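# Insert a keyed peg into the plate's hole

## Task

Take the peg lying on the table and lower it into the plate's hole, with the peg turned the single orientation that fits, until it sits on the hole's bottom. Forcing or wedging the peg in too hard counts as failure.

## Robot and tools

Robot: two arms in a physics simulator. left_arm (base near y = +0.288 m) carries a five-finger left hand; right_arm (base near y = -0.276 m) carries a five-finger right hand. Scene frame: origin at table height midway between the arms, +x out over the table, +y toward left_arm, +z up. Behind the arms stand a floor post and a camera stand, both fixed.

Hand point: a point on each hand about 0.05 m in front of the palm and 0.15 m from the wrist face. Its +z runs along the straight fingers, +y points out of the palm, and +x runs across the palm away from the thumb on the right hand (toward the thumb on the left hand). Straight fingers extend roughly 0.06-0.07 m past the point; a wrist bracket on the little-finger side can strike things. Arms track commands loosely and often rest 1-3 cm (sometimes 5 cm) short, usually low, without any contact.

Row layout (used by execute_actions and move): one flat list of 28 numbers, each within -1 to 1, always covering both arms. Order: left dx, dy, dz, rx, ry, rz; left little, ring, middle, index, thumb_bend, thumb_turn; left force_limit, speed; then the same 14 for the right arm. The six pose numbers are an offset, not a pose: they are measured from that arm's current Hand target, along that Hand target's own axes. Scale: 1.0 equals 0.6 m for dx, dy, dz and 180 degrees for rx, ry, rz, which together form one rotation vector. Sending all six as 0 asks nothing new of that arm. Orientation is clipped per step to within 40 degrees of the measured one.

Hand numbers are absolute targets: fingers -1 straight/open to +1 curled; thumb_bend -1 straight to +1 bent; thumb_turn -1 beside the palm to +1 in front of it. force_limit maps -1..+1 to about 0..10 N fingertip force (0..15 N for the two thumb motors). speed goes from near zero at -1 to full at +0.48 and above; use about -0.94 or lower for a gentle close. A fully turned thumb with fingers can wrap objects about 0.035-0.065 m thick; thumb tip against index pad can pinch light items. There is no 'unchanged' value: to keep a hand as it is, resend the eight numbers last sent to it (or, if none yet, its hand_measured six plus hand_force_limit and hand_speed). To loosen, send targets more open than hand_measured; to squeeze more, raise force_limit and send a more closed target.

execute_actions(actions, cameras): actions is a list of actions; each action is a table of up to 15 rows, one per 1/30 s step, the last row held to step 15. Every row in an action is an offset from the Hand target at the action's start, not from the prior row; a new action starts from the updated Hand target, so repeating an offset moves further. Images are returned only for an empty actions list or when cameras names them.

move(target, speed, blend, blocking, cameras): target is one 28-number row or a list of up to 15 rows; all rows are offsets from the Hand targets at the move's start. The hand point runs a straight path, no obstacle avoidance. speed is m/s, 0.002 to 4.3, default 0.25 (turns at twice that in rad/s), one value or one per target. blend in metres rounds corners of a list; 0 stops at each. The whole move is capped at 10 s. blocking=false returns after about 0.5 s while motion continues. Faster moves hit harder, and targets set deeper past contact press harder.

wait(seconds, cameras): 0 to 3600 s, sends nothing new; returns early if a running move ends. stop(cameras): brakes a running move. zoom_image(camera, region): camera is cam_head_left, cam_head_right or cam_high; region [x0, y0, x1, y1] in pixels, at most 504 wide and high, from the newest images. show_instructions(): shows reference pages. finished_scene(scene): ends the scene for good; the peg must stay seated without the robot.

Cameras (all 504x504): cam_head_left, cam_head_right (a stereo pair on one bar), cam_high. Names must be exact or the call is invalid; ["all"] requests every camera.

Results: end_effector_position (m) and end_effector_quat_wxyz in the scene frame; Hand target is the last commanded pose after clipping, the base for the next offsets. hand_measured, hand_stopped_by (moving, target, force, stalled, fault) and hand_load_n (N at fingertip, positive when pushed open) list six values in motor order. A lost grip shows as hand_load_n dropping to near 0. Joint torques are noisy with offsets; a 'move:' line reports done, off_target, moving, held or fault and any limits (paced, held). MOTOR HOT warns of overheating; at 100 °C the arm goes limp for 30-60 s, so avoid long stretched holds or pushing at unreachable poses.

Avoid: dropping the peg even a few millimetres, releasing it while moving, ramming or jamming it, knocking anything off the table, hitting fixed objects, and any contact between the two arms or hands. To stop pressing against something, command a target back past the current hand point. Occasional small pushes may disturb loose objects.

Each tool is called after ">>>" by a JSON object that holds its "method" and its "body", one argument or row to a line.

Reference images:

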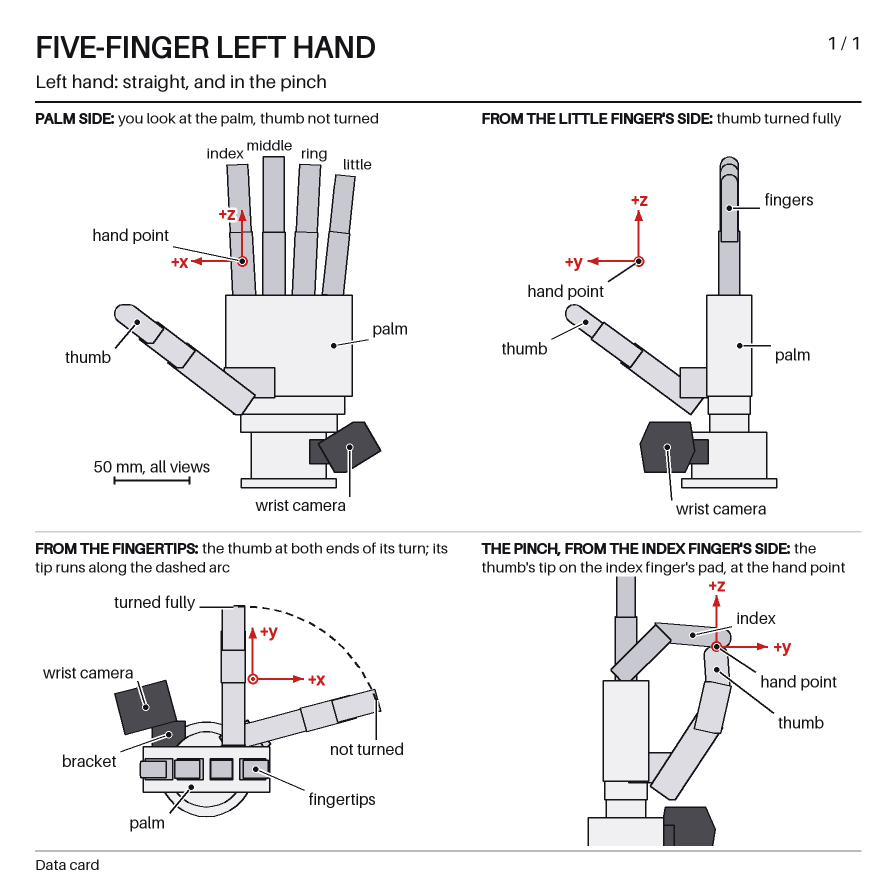

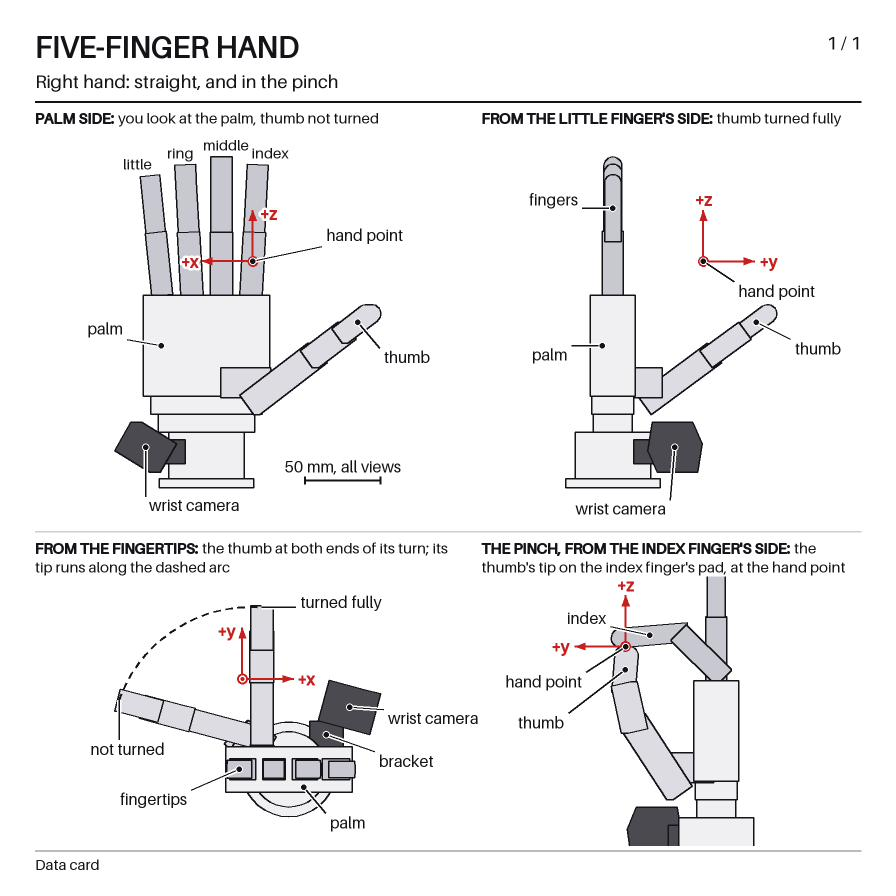

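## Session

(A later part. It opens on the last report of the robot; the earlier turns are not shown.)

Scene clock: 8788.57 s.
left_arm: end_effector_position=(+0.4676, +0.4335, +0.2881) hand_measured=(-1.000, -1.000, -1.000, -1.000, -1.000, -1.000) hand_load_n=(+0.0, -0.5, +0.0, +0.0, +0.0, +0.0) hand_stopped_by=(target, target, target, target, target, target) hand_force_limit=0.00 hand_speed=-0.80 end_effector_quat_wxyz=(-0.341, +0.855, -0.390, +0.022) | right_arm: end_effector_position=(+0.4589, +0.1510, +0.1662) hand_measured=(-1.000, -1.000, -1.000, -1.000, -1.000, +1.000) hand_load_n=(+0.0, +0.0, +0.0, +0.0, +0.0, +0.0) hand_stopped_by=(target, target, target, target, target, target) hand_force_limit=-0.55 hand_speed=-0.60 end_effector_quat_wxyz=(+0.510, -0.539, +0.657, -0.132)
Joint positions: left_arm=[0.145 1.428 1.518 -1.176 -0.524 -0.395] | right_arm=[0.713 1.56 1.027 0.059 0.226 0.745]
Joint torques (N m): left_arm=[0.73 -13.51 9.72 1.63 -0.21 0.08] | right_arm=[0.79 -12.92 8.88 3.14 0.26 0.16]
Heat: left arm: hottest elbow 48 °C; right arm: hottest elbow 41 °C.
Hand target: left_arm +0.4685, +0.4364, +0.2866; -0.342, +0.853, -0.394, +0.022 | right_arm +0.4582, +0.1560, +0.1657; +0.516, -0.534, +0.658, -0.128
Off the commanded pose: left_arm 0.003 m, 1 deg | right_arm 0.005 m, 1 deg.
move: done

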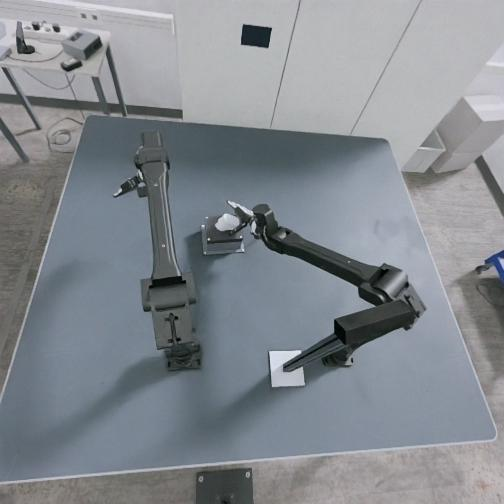

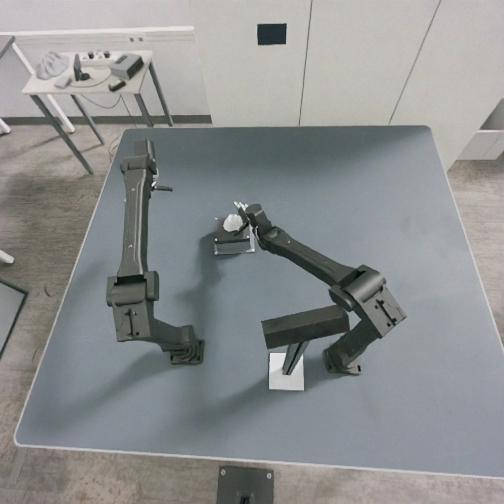

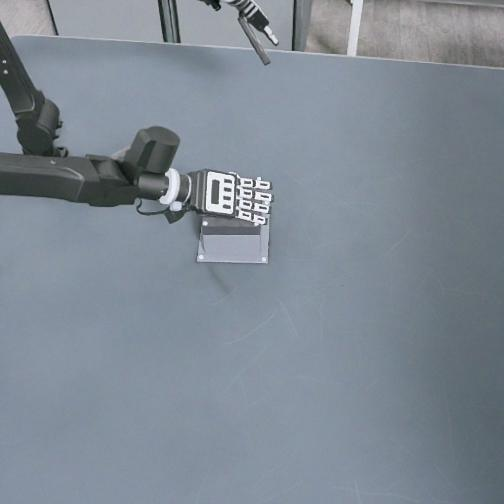

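>>> {"method": "move", "body": {
  "target": [
    [0,0,0,0,0,0,-1,-1,-1,-1,-1,-1,0,-0.8,0,0,0,0,0,0,-1,-1,-0.4,-0.4,-0.7,1,-0.8,-0.85]
  ],
  "cameras": ["all"]
}}

>>> {"method": "zoom_image", "body": {
  "camera": "cam_head_right",
  "region": [200, 180, 270, 250]
}}

>>> {"method": "zoom_image", "body": {
  "camera": "cam_head_left",
  "region": [190, 180, 260, 250]
}}

Scene clock: 8802.87 s.
left_arm: end_effector_position=(+0.4676, +0.4335, +0.2881) hand_measured=(-1.000, -1.000, -1.000, -1.000, -1.000, -1.000) hand_load_n=(+0.0, +0.0, +0.0, +0.0, +0.0, +0.0) hand_stopped_by=(target, target, target, target, target, target) hand_force_limit=0.00 hand_speed=-0.80 end_effector_quat_wxyz=(-0.341, +0.855, -0.390, +0.022) | right_arm: end_effector_position=(+0.4590, +0.1510, +0.1663) hand_measured=(-1.000, -1.000, -0.400, -0.400, -0.700, +1.000) hand_load_n=(+0.0, -0.5, +0.0, +0.0, +0.0, -0.5) hand_stopped_by=(target, target, target, target, target, target) hand_force_limit=-0.80 hand_speed=-0.85 end_effector_quat_wxyz=(+0.510, -0.539, +0.657, -0.132)
Joint positions: left_arm=[0.145 1.428 1.518 -1.176 -0.524 -0.395] | right_arm=[0.713 1.56 1.027 0.059 0.227 0.746]
Joint torques (N m): left_arm=[0.73 -13.57 9.72 1.62 -0.21 0.07] | right_arm=[1.08 -12.92 8.87 3 0.29 0.14]
Heat: left arm: hottest elbow 48 °C; right arm: hottest elbow 41 °C.
Hand target: left_arm +0.4685, +0.4364, +0.2866; -0.342, +0.853, -0.394, +0.022 | right_arm +0.4583, +0.1560, +0.1657; +0.516, -0.534, +0.658, -0.128
Off the commanded pose: left_arm 0.003 m, 1 deg | right_arm 0.005 m, 1 deg.
move: done

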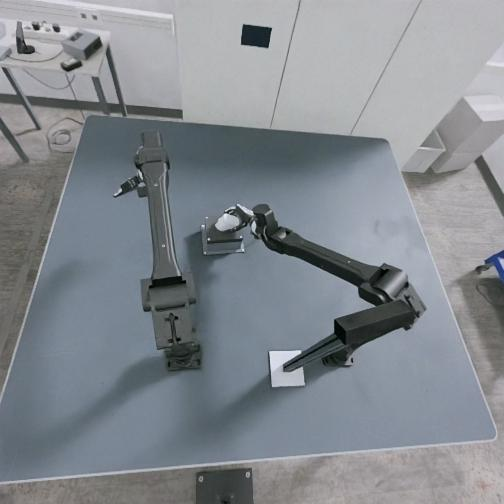

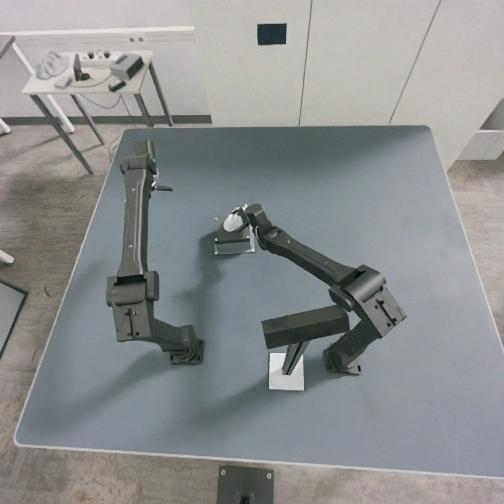

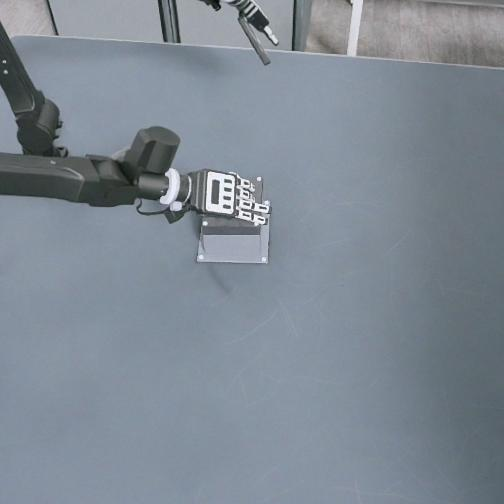

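Scaled by 7.200.

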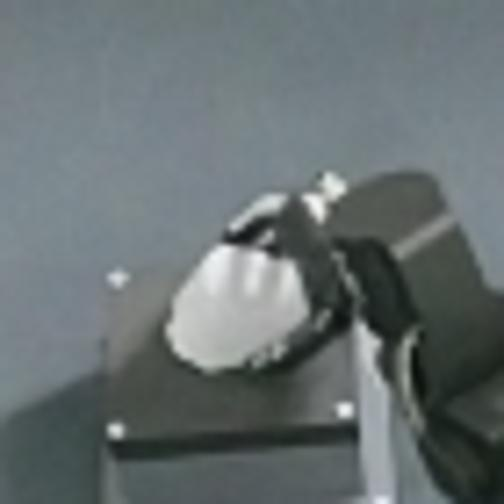

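Scaled by 7.200.

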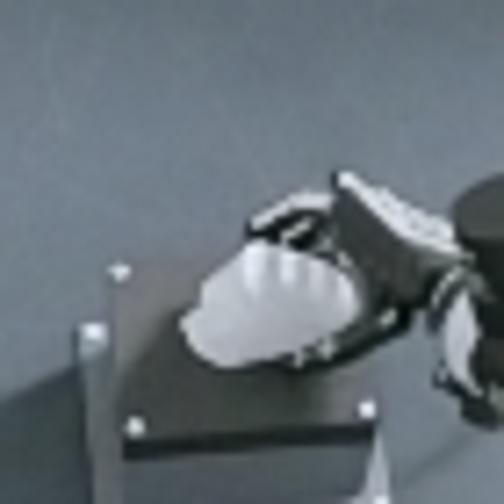

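>>> {"method": "move", "body": {
  "target": [
    [0,0,0,0,0,0,-1,-1,-1,-1,-1,-1,0,-0.8,0,0,0,0,0,0,-1,-1,-0.4,-0.4,-0.4,1,-0.9,-0.95]
  ],
  "cameras": []
}}

>>> {"method": "move", "body": {
  "target": [
    [0,0,0,0,0,0,-1,-1,-1,-1,-1,-1,0,-0.8,0,0,0,0,0,0,-1,-1,0.1,0.1,-0.4,1,-0.8,-0.95]
  ],
  "cameras": ["all"]
}}

>>> {"method": "zoom_image", "body": {
  "camera": "cam_head_right",
  "region": [200, 180, 270, 250]
}}

>>> {"method": "zoom_image", "body": {
  "camera": "cam_head_left",
  "region": [190, 180, 260, 250]
}}

Scene clock: 8817.50 s.
left_arm: end_effector_position=(+0.4676, +0.4335, +0.2881) hand_measured=(-1.000, -1.000, -1.000, -1.000, -1.000, -1.000) hand_load_n=(+0.0, +0.0, +0.0, +0.0, +0.0, +0.0) hand_stopped_by=(target, target, target, target, target, target) hand_force_limit=0.00 hand_speed=-0.80 end_effector_quat_wxyz=(-0.341, +0.855, -0.390, +0.022) | right_arm: end_effector_position=(+0.4590, +0.1510, +0.1663) hand_measured=(-1.000, -1.000, -0.400, -0.400, -0.400, +1.000) hand_load_n=(+0.0, +0.0, +0.0, +0.0, +0.5, +0.0) hand_stopped_by=(target, target, target, target, target, target) hand_force_limit=-0.90 hand_speed=-0.95 end_effector_quat_wxyz=(+0.510, -0.539, +0.657, -0.132)
Joint positions: left_arm=[0.145 1.428 1.518 -1.176 -0.524 -0.395] | right_arm=[0.713 1.56 1.027 0.059 0.227 0.746]
Joint torques (N m): left_arm=[0.73 -13.51 9.72 1.62 -0.21 0.08] | right_arm=[1.14 -12.86 8.88 3.02 0.29 0.14]
Heat: left arm: hottest elbow 48 °C; right arm: hottest elbow 41 °C.
Hand target: left_arm +0.4685, +0.4364, +0.2866; -0.342, +0.853, -0.394, +0.022 | right_arm +0.4583, +0.1559, +0.1657; +0.516, -0.534, +0.658, -0.128
Off the commanded pose: left_arm 0.003 m, 1 deg | right_arm 0.005 m, 1 deg.
move: done

Scene clock: 8818.93 s.
left_arm: end_effector_position=(+0.4676, +0.4335, +0.2881) hand_measured=(-1.000, -1.000, -1.000, -1.000, -1.000, -1.000) hand_load_n=(+0.0, +0.0, +0.0, +0.0, +0.0, +0.0) hand_stopped_by=(target, target, target, target, target, target) hand_force_limit=0.00 hand_speed=-0.80 end_effector_quat_wxyz=(-0.341, +0.855, -0.390, +0.022) | right_arm: end_effector_position=(+0.4590, +0.1510, +0.1663) hand_measured=(-1.000, -1.000, -0.230, -0.240, -0.400, +1.000) hand_load_n=(+0.0, +0.0, +1.5, +0.5, +2.0, -0.5) hand_stopped_by=(target, target, force, force, target, target) hand_force_limit=-0.80 hand_speed=-0.95 end_effector_quat_wxyz=(+0.510, -0.539, +0.657, -0.132)
Joint positions: left_arm=[0.145 1.428 1.518 -1.176 -0.524 -0.395] | right_arm=[0.713 1.56 1.027 0.059 0.227 0.746]
Joint torques (N m): left_arm=[0.73 -13.51 9.72 1.62 -0.21 0.08] | right_arm=[1.08 -12.86 8.9 3.02 0.29 0.14]
Heat: left arm: hottest elbow 48 °C; right arm: hottest elbow 41 °C.
Hand target: left_arm +0.4685, +0.4364, +0.2866; -0.342, +0.853, -0.394, +0.022 | right_arm +0.4583, +0.1560, +0.1657; +0.516, -0.534, +0.658, -0.128
Off the commanded pose: left_arm 0.003 m, 1 deg | right_arm 0.005 m, 1 deg.
move: done

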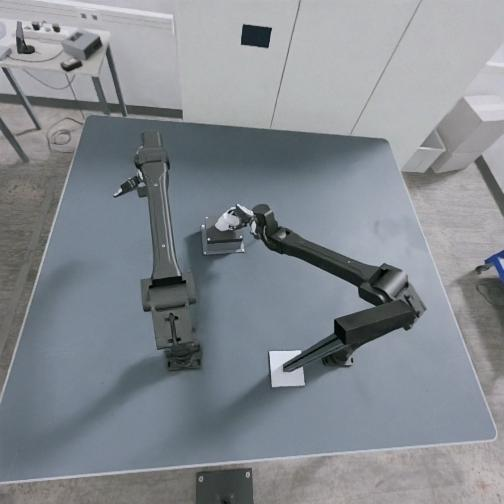

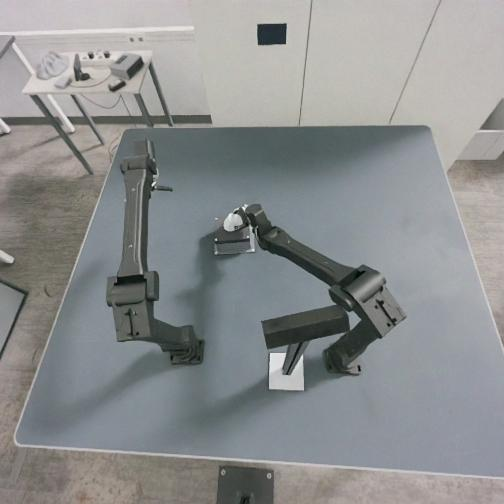

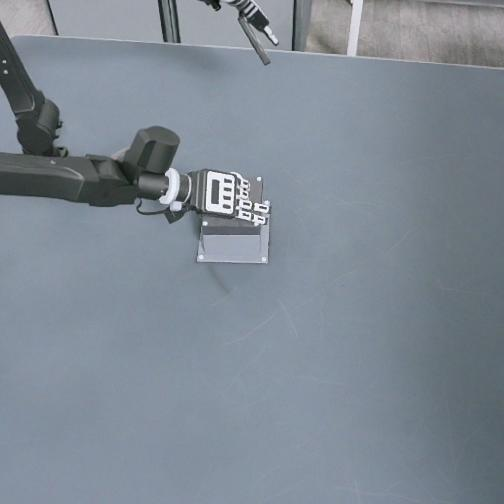

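Scaled by 7.200.

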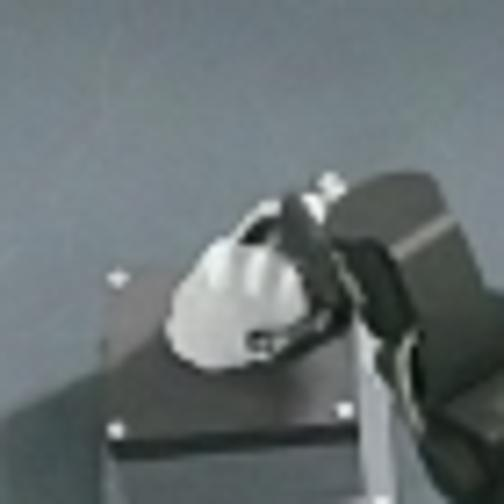

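Scaled by 7.200.

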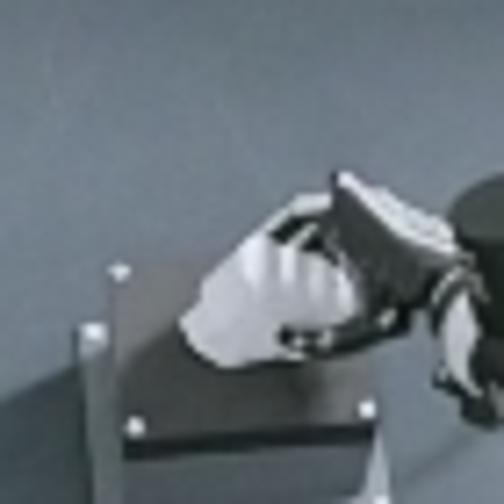

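>>> {"method": "move", "body": {
  "target": [
    [0,0,0,0,0,0,-1,-1,-1,-1,-1,-1,0,-0.8,0,0,0,0,0,0,-1,-1,0.15,0.15,-0.4,1,-0.3,-0.95]
  ],
  "cameras": []
}}

Scene clock: 8826.70 s.
left_arm: end_effector_position=(+0.4676, +0.4335, +0.2881) hand_measured=(-1.000, -1.000, -1.000, -1.000, -1.000, -1.000) hand_load_n=(+0.0, +0.0, +0.0, +0.0, +0.0, +0.0) hand_stopped_by=(target, target, target, target, target, target) hand_force_limit=0.00 hand_speed=-0.80 end_effector_quat_wxyz=(-0.341, +0.855, -0.390, +0.022) | right_arm: end_effector_position=(+0.4591, +0.1511, +0.1663) hand_measured=(-1.000, -1.000, -0.218, -0.218, -0.402, +1.000) hand_load_n=(+0.0, -0.5, +3.0, +3.5, +5.5, -1.5) hand_stopped_by=(target, target, force, force, target, target) hand_force_limit=-0.30 hand_speed=-0.95 end_effector_quat_wxyz=(+0.510, -0.539, +0.657, -0.132)
Joint positions: left_arm=[0.145 1.428 1.518 -1.176 -0.524 -0.395] | right_arm=[0.713 1.56 1.027 0.06 0.227 0.746]
Joint torques (N m): left_arm=[0.67 -13.51 9.72 1.63 -0.21 0.08] | right_arm=[1.14 -12.98 8.9 2.96 0.29 0.14]
Heat: left arm: hottest elbow 48 °C; right arm: hottest elbow 41 °C.
Hand target: left_arm +0.4685, +0.4364, +0.2866; -0.342, +0.853, -0.394, +0.022 | right_arm +0.4582, +0.1560, +0.1656; +0.516, -0.534, +0.658, -0.128
Off the commanded pose: left_arm 0.003 m, 1 deg | right_arm 0.005 m, 1 deg.
move: done

>>> {"method": "move", "body": {
  "target": [
    [0,0,0,0,0,0,-1,-1,-1,-1,-1,-1,0,-0.8,-0.0452,-0.0599,-0.0363,0,0,0,-1,-1,0.15,0.15,-0.4,1,-0.3,-0.95]
  ],
  "speed": [0.04],
  "cameras": ["all"]
}}

>>> {"method": "zoom_image", "body": {
  "camera": "cam_head_right",
  "region": [200, 180, 270, 250]
}}

>>> {"method": "zoom_image", "body": {
  "camera": "cam_head_left",
  "region": [190, 180, 260, 250]
}}

>>> {"method": "zoom_image", "body": {
  "camera": "cam_high",
  "region": [190, 150, 290, 250]
}}

Scene clock: 8837.37 s.
left_arm: end_effector_position=(+0.4676, +0.4335, +0.2881) hand_measured=(-1.000, -1.000, -1.000, -1.000, -1.000, -1.000) hand_load_n=(+0.0, +0.0, +0.0, +0.0, +0.0, +0.0) hand_stopped_by=(target, target, target, target, target, target) hand_force_limit=0.00 hand_speed=-0.80 end_effector_quat_wxyz=(-0.341, +0.855, -0.390, +0.022) | right_arm: end_effector_position=(+0.4555, +0.1482, +0.1697) hand_measured=(-1.000, -1.000, -0.218, -0.218, -0.402, +1.000) hand_load_n=(+0.0, +0.0, +9.0, +1.5, +5.5, -1.5) hand_stopped_by=(target, target, force, force, target, target) hand_force_limit=-0.30 hand_speed=-0.95 end_effector_quat_wxyz=(+0.490, -0.544, +0.669, -0.129)
Joint positions: left_arm=[0.145 1.428 1.518 -1.176 -0.524 -0.395] | right_arm=[0.713 1.547 1.054 -0.03 0.228 0.761]
Joint torques (N m): left_arm=[0.73 -13.51 9.7 1.62 -0.21 0.08] | right_arm=[1.08 -16.91 12.88 0.96 0.25 0]
Heat: left arm: hottest elbow 48 °C; right arm: hottest elbow 41 °C.
Hand target: left_arm +0.4685, +0.4364, +0.2866; -0.342, +0.853, -0.394, +0.022 | right_arm +0.4582, +0.1560, +0.2158; +0.516, -0.534, +0.658, -0.128
Off the commanded pose: left_arm 0.003 m, 1 deg | right_arm 0.047 m, 3 deg.
move: off_target (right_arm)

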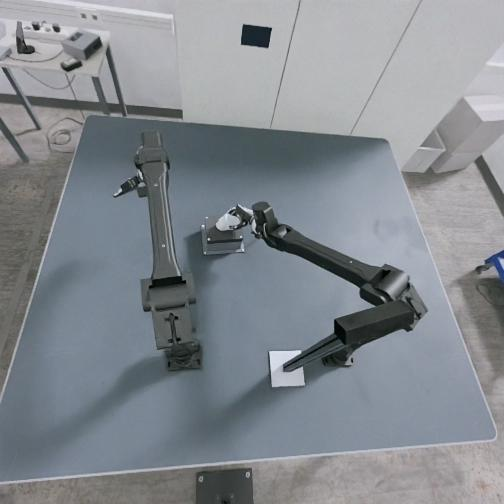

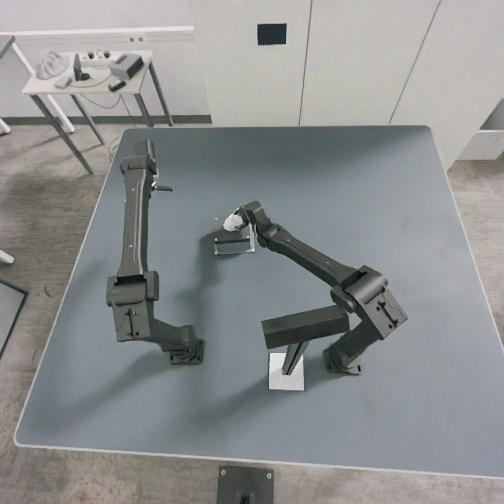

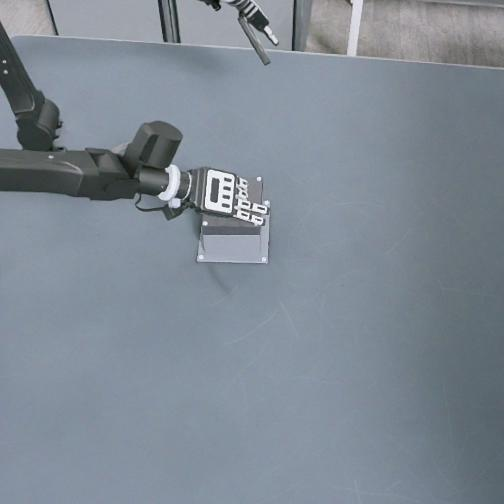

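Scaled by 7.200.

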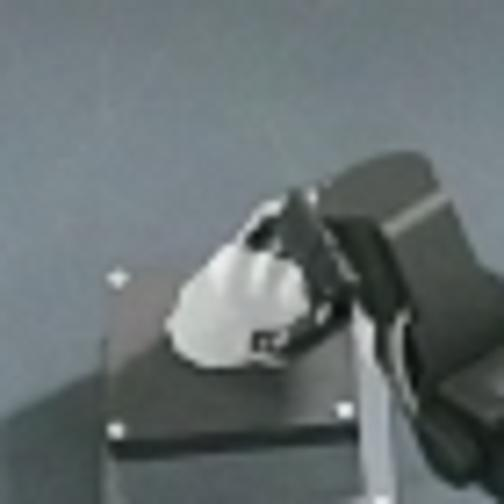

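Scaled by 7.200.

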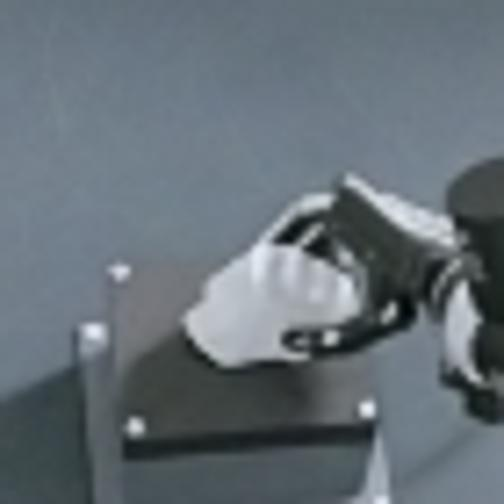

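Scaled by 5.040.

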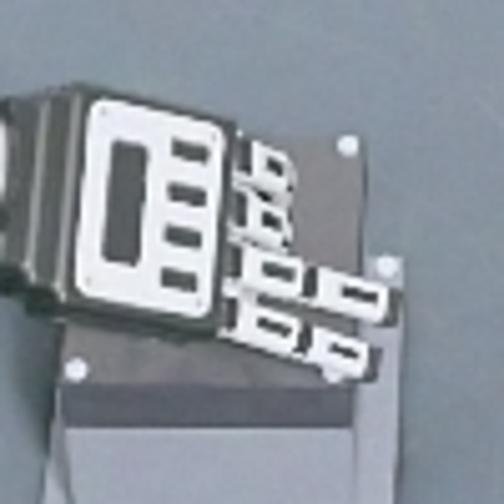

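>>> {"method": "move", "body": {
  "target": [
    [0,0,0,0,0,0,-1,-1,-1,-1,-1,-1,0,-0.8,0.0407,0.0539,0.0327,0,0,0,-1,-1,0.15,0.15,-0.4,1,-0.3,-0.95]
  ],
  "speed": [0.04],
  "cameras": ["all"]
}}

>>> {"method": "zoom_image", "body": {
  "camera": "cam_head_left",
  "region": [190, 180, 260, 250]
}}

Scene clock: 8864.00 s.
left_arm: end_effector_position=(+0.4676, +0.4335, +0.2881) hand_measured=(-1.000, -1.000, -1.000, -1.000, -1.000, -1.000) hand_load_n=(+0.0, +0.0, +0.0, +0.0, +0.0, -0.5) hand_stopped_by=(target, target, target, target, target, target) hand_force_limit=0.00 hand_speed=-0.80 end_effector_quat_wxyz=(-0.341, +0.855, -0.390, +0.022) | right_arm: end_effector_position=(+0.4572, +0.1503, +0.1688) hand_measured=(-1.000, -1.000, -0.218, -0.218, -0.402, +1.000) hand_load_n=(+0.0, +0.0, +5.5, +1.5, +5.5, +1.0) hand_stopped_by=(target, target, force, force, target, target) hand_force_limit=-0.30 hand_speed=-0.95 end_effector_quat_wxyz=(+0.507, -0.536, +0.663, -0.129)
Joint positions: left_arm=[0.145 1.428 1.518 -1.176 -0.524 -0.395] | right_arm=[0.714 1.552 1.03 0.038 0.228 0.761]
Joint torques (N m): left_arm=[0.79 -13.51 9.72 1.63 -0.21 0.08] | right_arm=[1.08 -12.86 9.21 3.4 0.24 0.02]
Heat: left arm: hottest elbow 48 °C; right arm: hottest elbow 43 °C.
Hand target: left_arm +0.4685, +0.4364, +0.2866; -0.342, +0.853, -0.394, +0.022 | right_arm +0.4582, +0.1560, +0.1705; +0.516, -0.534, +0.658, -0.128
Off the commanded pose: left_arm 0.003 m, 1 deg | right_arm 0.006 m, 1 deg.
move: done

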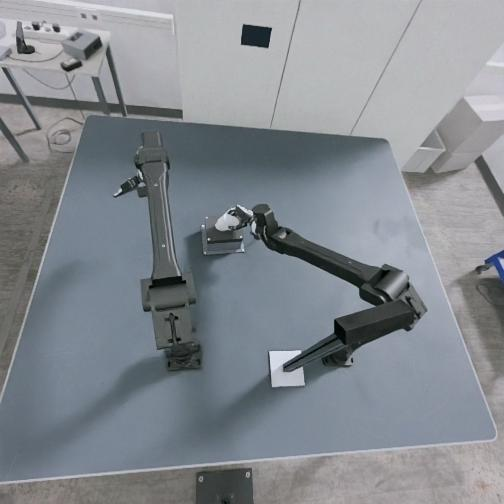

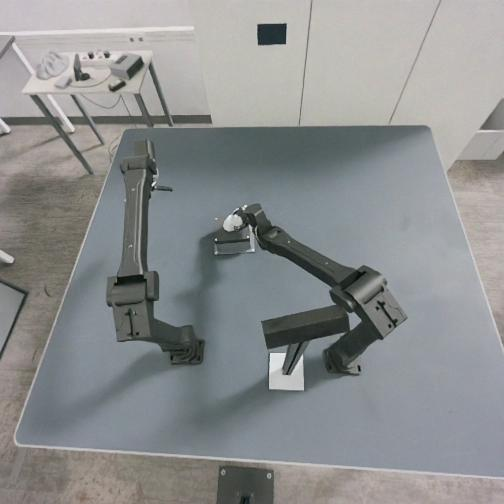

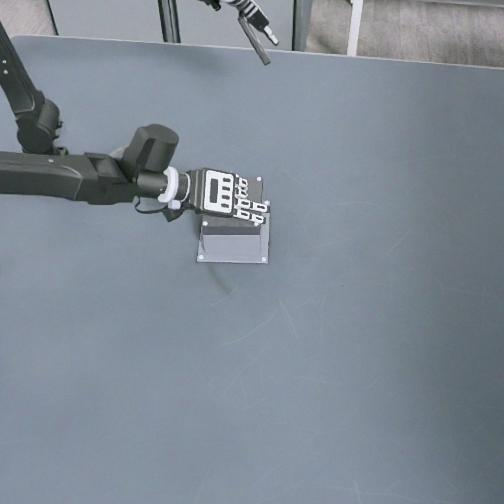

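Scaled by 7.200.

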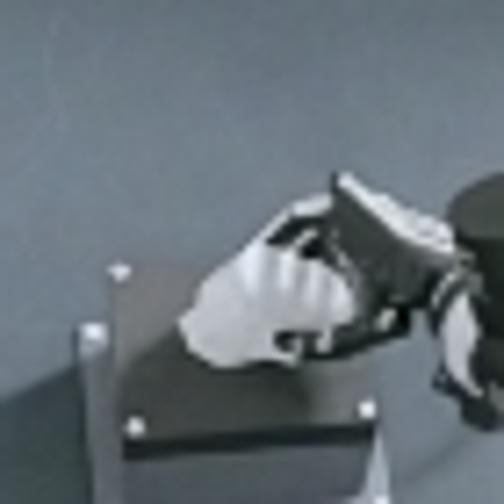

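>>> {"method": "move", "body": {
  "target": [
    [0,0,0,0,0,0,-1,-1,-1,-1,-1,-1,0,-0.8,-0.0195,-0.0303,-0.0023,0,0,0,-1,-1,0.15,0.15,-0.4,1,-0.3,-0.95]
  ],
  "speed": [0.05],
  "cameras": []
}}

Scene clock: 8906.97 s.
left_arm: end_effector_position=(+0.4676, +0.4335, +0.2881) hand_measured=(-1.000, -1.000, -1.000, -1.000, -1.000, -1.000) hand_load_n=(+0.0, +0.0, +0.0, +0.0, +0.0, +0.0) hand_stopped_by=(target, target, target, target, target, target) hand_force_limit=0.00 hand_speed=-0.80 end_effector_quat_wxyz=(-0.341, +0.855, -0.390, +0.022) | right_arm: end_effector_position=(+0.4564, +0.1496, +0.1673) hand_measured=(-1.000, -1.000, -0.218, -0.218, -0.402, +1.000) hand_load_n=(+0.0, +0.0, +6.5, +2.0, +5.5, +1.0) hand_stopped_by=(target, target, force, force, target, target) hand_force_limit=-0.30 hand_speed=-0.95 end_effector_quat_wxyz=(+0.502, -0.538, +0.664, -0.129)
Joint positions: left_arm=[0.145 1.428 1.518 -1.176 -0.524 -0.395] | right_arm=[0.714 1.552 1.033 0.025 0.228 0.761]
Joint torques (N m): left_arm=[0.73 -13.51 9.72 1.63 -0.21 0.08] | right_arm=[0.44 -13.63 13.23 1.46 0.02 -0.03]
Heat: left arm: hottest elbow 48 °C; right arm: hottest elbow 40 °C.
Hand target: left_arm +0.4685, +0.4364, +0.2866; -0.342, +0.853, -0.394, +0.022 | right_arm +0.4662, +0.1580, +0.1904; +0.516, -0.534, +0.658, -0.128
Off the commanded pose: left_arm 0.003 m, 1 deg | right_arm 0.027 m, 2 deg.
move: off_target (right_arm)

>>> {"method": "move", "body": {
  "target": [
    [0,0,0,0,0,0,-1,-1,-1,-1,-1,-1,0,-0.8,-0.0153,-0.0223,-0.0013,0,0,0,-1,-1,0.15,0.15,-0.4,1,-0.3,-0.95]
  ],
  "speed": [0.05],
  "cameras": []
}}

Scene clock: 8915.73 s.
left_arm: end_effector_position=(+0.4676, +0.4335, +0.2881) hand_measured=(-1.000, -1.000, -1.000, -1.000, -1.000, -1.000) hand_load_n=(+0.0, +0.0, +0.0, -0.5, +0.0, +0.0) hand_stopped_by=(target, target, target, target, target, target) hand_force_limit=0.00 hand_speed=-0.80 end_effector_quat_wxyz=(-0.341, +0.855, -0.390, +0.022) | right_arm: end_effector_position=(+0.4565, +0.1508, +0.1699) hand_measured=(-1.000, -1.000, -0.218, -0.218, -0.402, +1.000) hand_load_n=(+0.0, +0.0, +6.5, +2.0, +6.0, +0.0) hand_stopped_by=(target, target, force, force, target, target) hand_force_limit=-0.30 hand_speed=-0.95 end_effector_quat_wxyz=(+0.492, -0.544, +0.667, -0.127)
Joint positions: left_arm=[0.145 1.428 1.518 -1.176 -0.524 -0.395] | right_arm=[0.714 1.552 1.057 -0.023 0.224 0.761]
Joint torques (N m): left_arm=[0.73 -13.51 9.72 1.62 -0.21 0.07] | right_arm=[-0.03 -14.21 14.43 1.8 0.03 -0.05]
Heat: left arm: hottest elbow 48 °C; right arm: hottest elbow 42 °C.
Hand target: left_arm +0.4685, +0.4364, +0.2866; -0.342, +0.853, -0.394, +0.022 | right_arm +0.4723, +0.1601, +0.2054; +0.516, -0.534, +0.658, -0.128
Off the commanded pose: left_arm 0.003 m, 1 deg | right_arm 0.040 m, 3 deg.
move: off_target (right_arm)

>>> {"method": "move", "body": {
  "target": [
    [0,0,0,0,0,0,-1,-1,-1,-1,-1,-1,0,-0.8,-0.0153,-0.0223,-0.0013,0,0,0,-1,-1,0.15,0.15,-0.4,1,-0.3,-0.95]
  ],
  "speed": [0.05],
  "cameras": ["all"]
}}

>>> {"method": "zoom_image", "body": {
  "camera": "cam_head_left",
  "region": [190, 180, 260, 250]
}}

>>> {"method": "zoom_image", "body": {
  "camera": "cam_head_right",
  "region": [200, 180, 270, 250]
}}

Scene clock: 8925.33 s.
left_arm: end_effector_position=(+0.4676, +0.4335, +0.2881) hand_measured=(-1.000, -1.000, -1.000, -1.000, -1.000, -1.000) hand_load_n=(+0.0, +0.0, +0.0, +0.0, +0.0, +0.0) hand_stopped_by=(target, target, target, target, target, target) hand_force_limit=0.00 hand_speed=-0.80 end_effector_quat_wxyz=(-0.341, +0.855, -0.390, +0.022) | right_arm: end_effector_position=(+0.4580, +0.1505, +0.1737) hand_measured=(-1.000, -1.000, -0.218, -0.218, -0.402, +1.000) hand_load_n=(+0.0, +0.0, +6.0, +1.5, +6.0, +0.5) hand_stopped_by=(target, target, force, force, target, target) hand_force_limit=-0.30 hand_speed=-0.95 end_effector_quat_wxyz=(+0.482, -0.549, +0.671, -0.127)
Joint positions: left_arm=[0.145 1.428 1.518 -1.176 -0.524 -0.395] | right_arm=[0.711 1.552 1.084 -0.074 0.221 0.759]
Joint torques (N m): left_arm=[0.73 -13.57 9.72 1.62 -0.21 0.07] | right_arm=[-0.21 -14.56 15.45 2.33 0 -0.07]
Heat: left arm: hottest elbow 48 °C; right arm: hottest elbow 42 °C.
Hand target: left_arm +0.4685, +0.4364, +0.2866; -0.342, +0.853, -0.394, +0.022 | right_arm +0.4784, +0.1620, +0.2203; +0.515, -0.534, +0.658, -0.128
Off the commanded pose: left_arm 0.003 m, 1 deg | right_arm 0.052 m, 4 deg.
move: off_target (right_arm)

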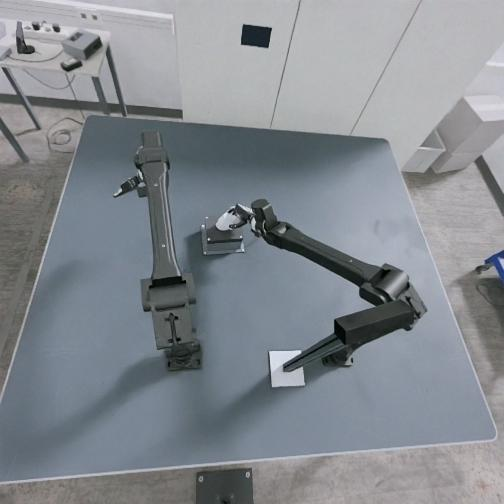

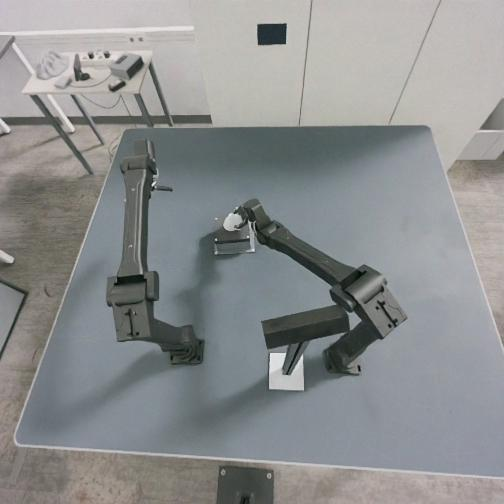

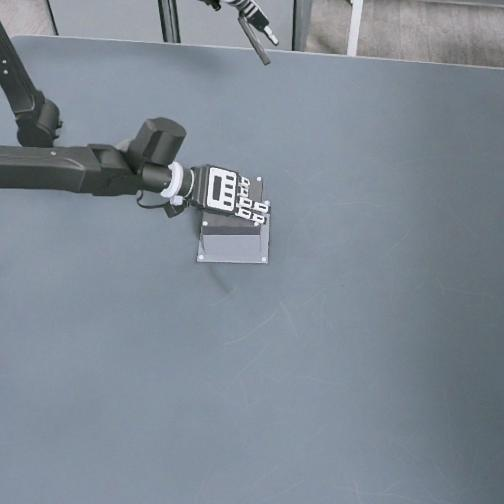

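Scaled by 7.200.

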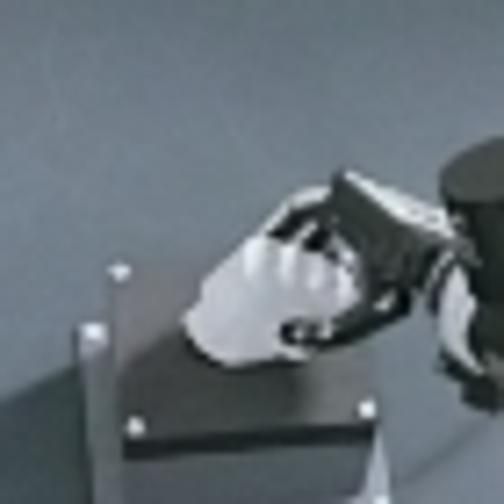

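Scaled by 7.200.

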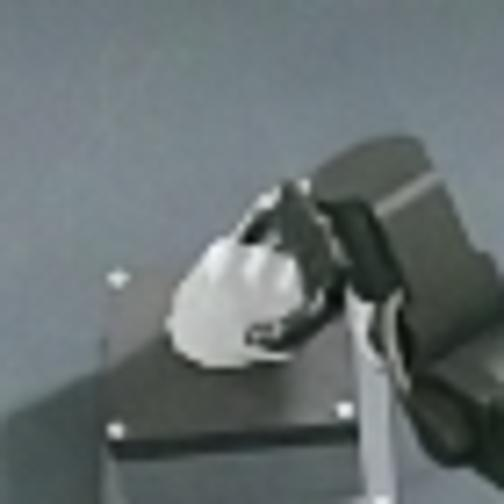

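>>> {"method": "move", "body": {
  "target": [
    [0,0,0,0,0,0,-1,-1,-1,-1,-1,-1,0,-0.8,-0.0153,-0.0223,-0.0013,0,0,0,-1,-1,0.15,0.15,-0.4,1,-0.3,-0.95]
  ],
  "speed": [0.05],
  "cameras": ["all"]
}}

>>> {"method": "zoom_image", "body": {
  "camera": "cam_head_left",
  "region": [190, 180, 260, 250]
}}

>>> {"method": "zoom_image", "body": {
  "camera": "cam_head_right",
  "region": [200, 180, 270, 250]
}}

Scene clock: 8939.90 s.
left_arm: end_effector_position=(+0.4676, +0.4335, +0.2881) hand_measured=(-1.000, -1.000, -1.000, -1.000, -1.000, -1.000) hand_load_n=(+0.0, +0.0, +0.0, +0.0, +0.0, +0.0) hand_stopped_by=(target, target, target, target, target, target) hand_force_limit=0.00 hand_speed=-0.80 end_effector_quat_wxyz=(-0.341, +0.855, -0.390, +0.022) | right_arm: end_effector_position=(+0.4636, +0.1526, +0.1861) hand_measured=(-1.000, -1.000, -0.218, -0.218, -0.402, +1.000) hand_load_n=(+0.0, +0.0, +6.0, +1.5, +6.0, +1.0) hand_stopped_by=(target, target, force, force, target, target) hand_force_limit=-0.30 hand_speed=-0.95 end_effector_quat_wxyz=(+0.480, -0.551, +0.671, -0.126)
Joint positions: left_arm=[0.145 1.428 1.518 -1.176 -0.524 -0.395] | right_arm=[0.706 1.552 1.124 -0.117 0.215 0.755]
Joint torques (N m): left_arm=[0.73 -13.51 9.72 1.63 -0.21 0.08] | right_arm=[-0.21 -14.86 15.84 2.36 0.07 -0.04]
Heat: left arm: hottest elbow 48 °C; right arm: hottest elbow 43 °C.
Hand target: left_arm +0.4685, +0.4364, +0.2866; -0.342, +0.853, -0.394, +0.022 | right_arm +0.4844, +0.1641, +0.2352; +0.516, -0.534, +0.658, -0.128
Off the commanded pose: left_arm 0.003 m, 1 deg | right_arm 0.055 m, 5 deg.
move: off_target (right_arm)

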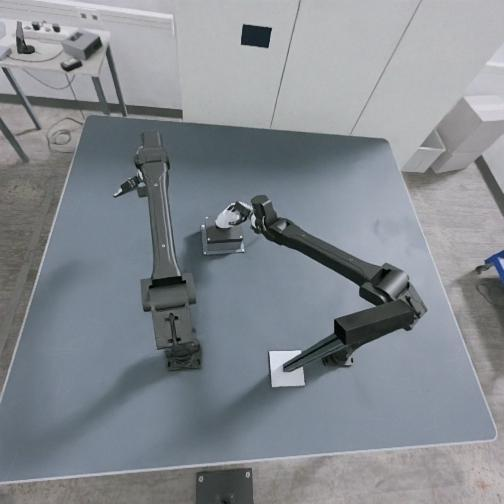

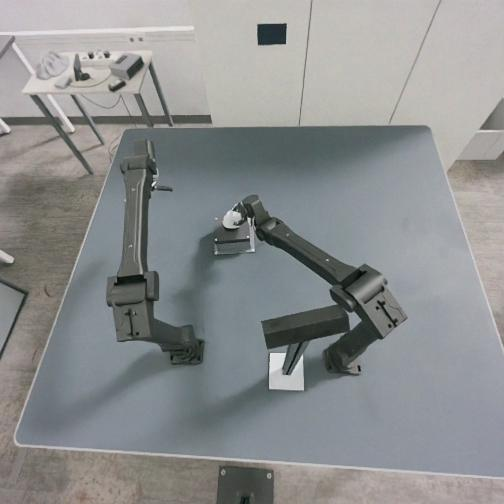

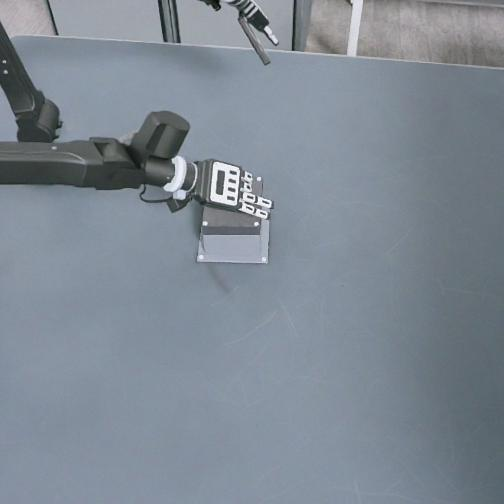

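Scaled by 7.200.

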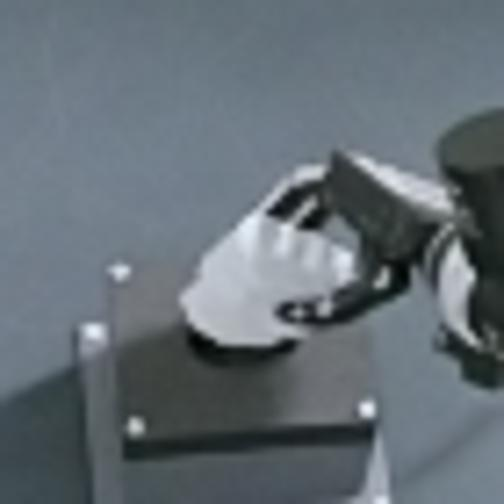

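Scaled by 7.200.

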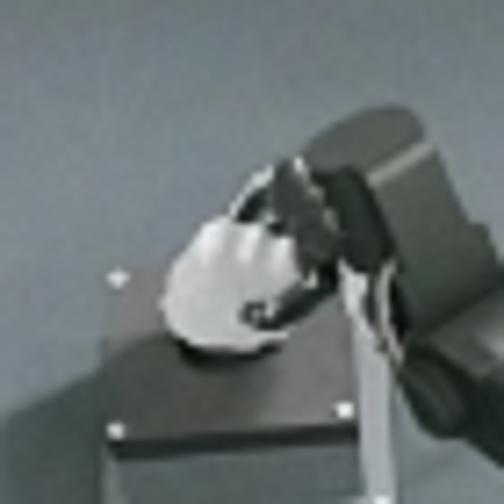

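>>> {"method": "move", "body": {
  "target": [
    [0,0,0,0,0,0,-1,-1,-1,-1,-1,-1,0,-0.8,-0.0361,-0.0479,-0.0291,0,0,0,-1,-1,0.15,0.15,-0.4,1,-0.3,-0.95]
  ],
  "speed": [0.05],
  "cameras": ["all"]
}}

>>> {"method": "zoom_image", "body": {
  "camera": "cam_head_left",
  "region": [190, 160, 260, 230]
}}

>>> {"method": "zoom_image", "body": {
  "camera": "cam_head_right",
  "region": [200, 160, 270, 230]
}}

>>> {"method": "zoom_image", "body": {
  "camera": "cam_high",
  "region": [190, 150, 290, 250]
}}

Scene clock: 8951.87 s.
left_arm: end_effector_position=(+0.4676, +0.4335, +0.2881) hand_measured=(-1.000, -1.000, -1.000, -1.000, -1.000, -1.000) hand_load_n=(+0.0, +0.0, +0.0, +0.0, +0.0, +0.0) hand_stopped_by=(target, target, target, target, target, target) hand_force_limit=0.00 hand_speed=-0.80 end_effector_quat_wxyz=(-0.341, +0.855, -0.390, +0.022) | right_arm: end_effector_position=(+0.4666, +0.1551, +0.2120) hand_measured=(-1.000, -1.000, -0.218, -0.218, -0.402, +1.000) hand_load_n=(+0.0, +0.0, +6.0, +2.0, +6.0, +1.0) hand_stopped_by=(target, target, force, force, target, target) hand_force_limit=-0.30 hand_speed=-0.95 end_effector_quat_wxyz=(+0.471, -0.555, +0.674, -0.126)
Joint positions: left_arm=[0.145 1.428 1.518 -1.176 -0.524 -0.395] | right_arm=[0.706 1.539 1.195 -0.221 0.215 0.755]
Joint torques (N m): left_arm=[0.73 -13.51 9.72 1.63 -0.21 0.07] | right_arm=[-0.09 -16.44 16.2 2.06 0.09 -0.05]
Heat: left arm: hottest elbow 48 °C; right arm: hottest elbow 45 °C.
Hand target: left_arm +0.4685, +0.4364, +0.2866; -0.342, +0.853, -0.394, +0.022 | right_arm +0.4844, +0.1641, +0.2753; +0.516, -0.534, +0.658, -0.128
Off the commanded pose: left_arm 0.003 m, 1 deg | right_arm 0.066 m, 6 deg.
move: off_target (right_arm)

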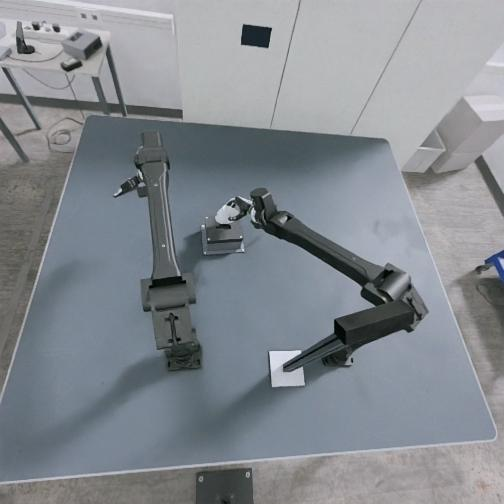

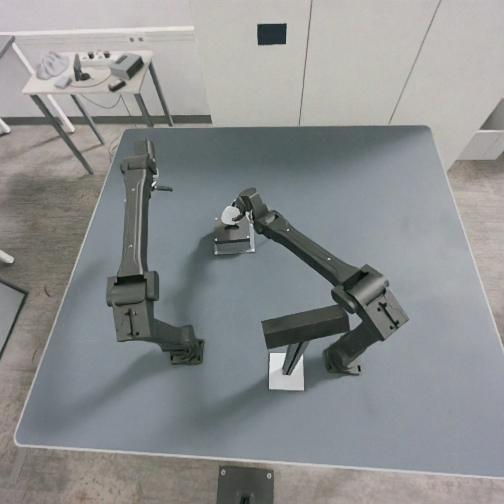

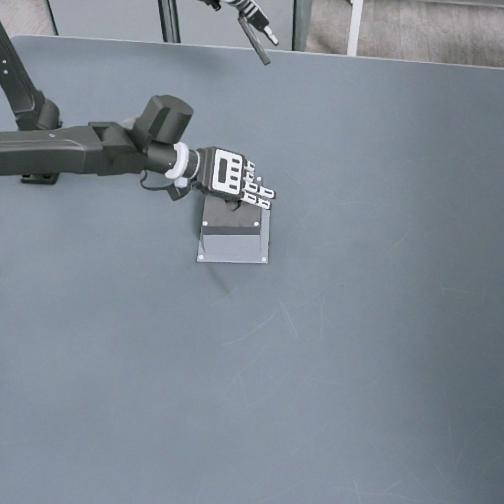

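Scaled by 7.200.

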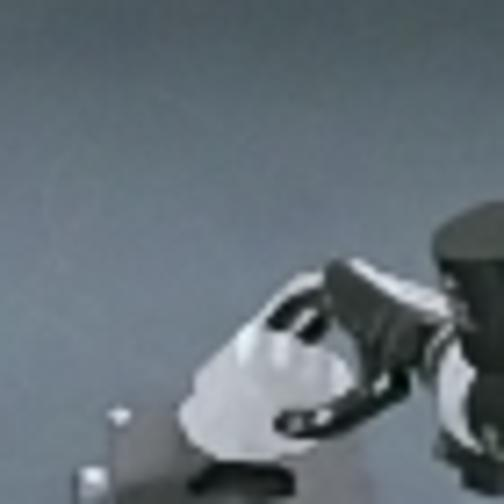

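Scaled by 7.200.

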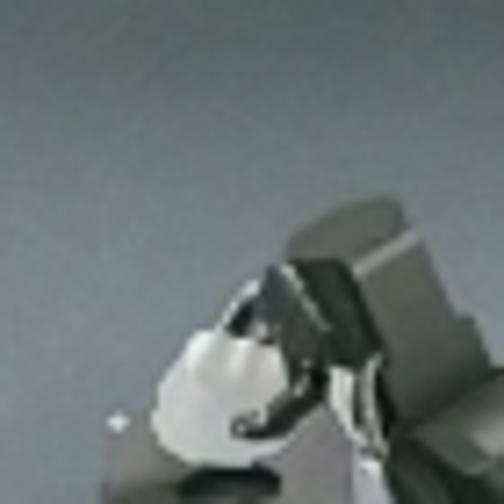

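Scaled by 5.040.

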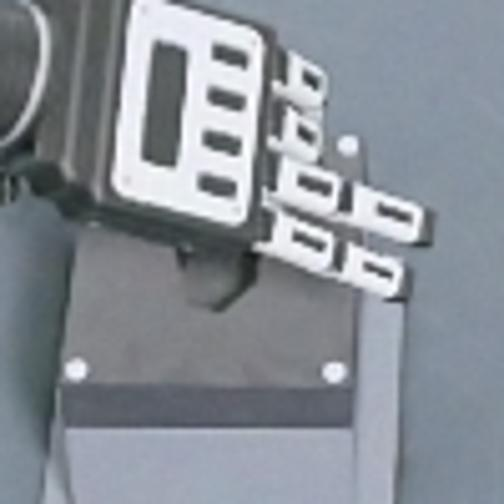

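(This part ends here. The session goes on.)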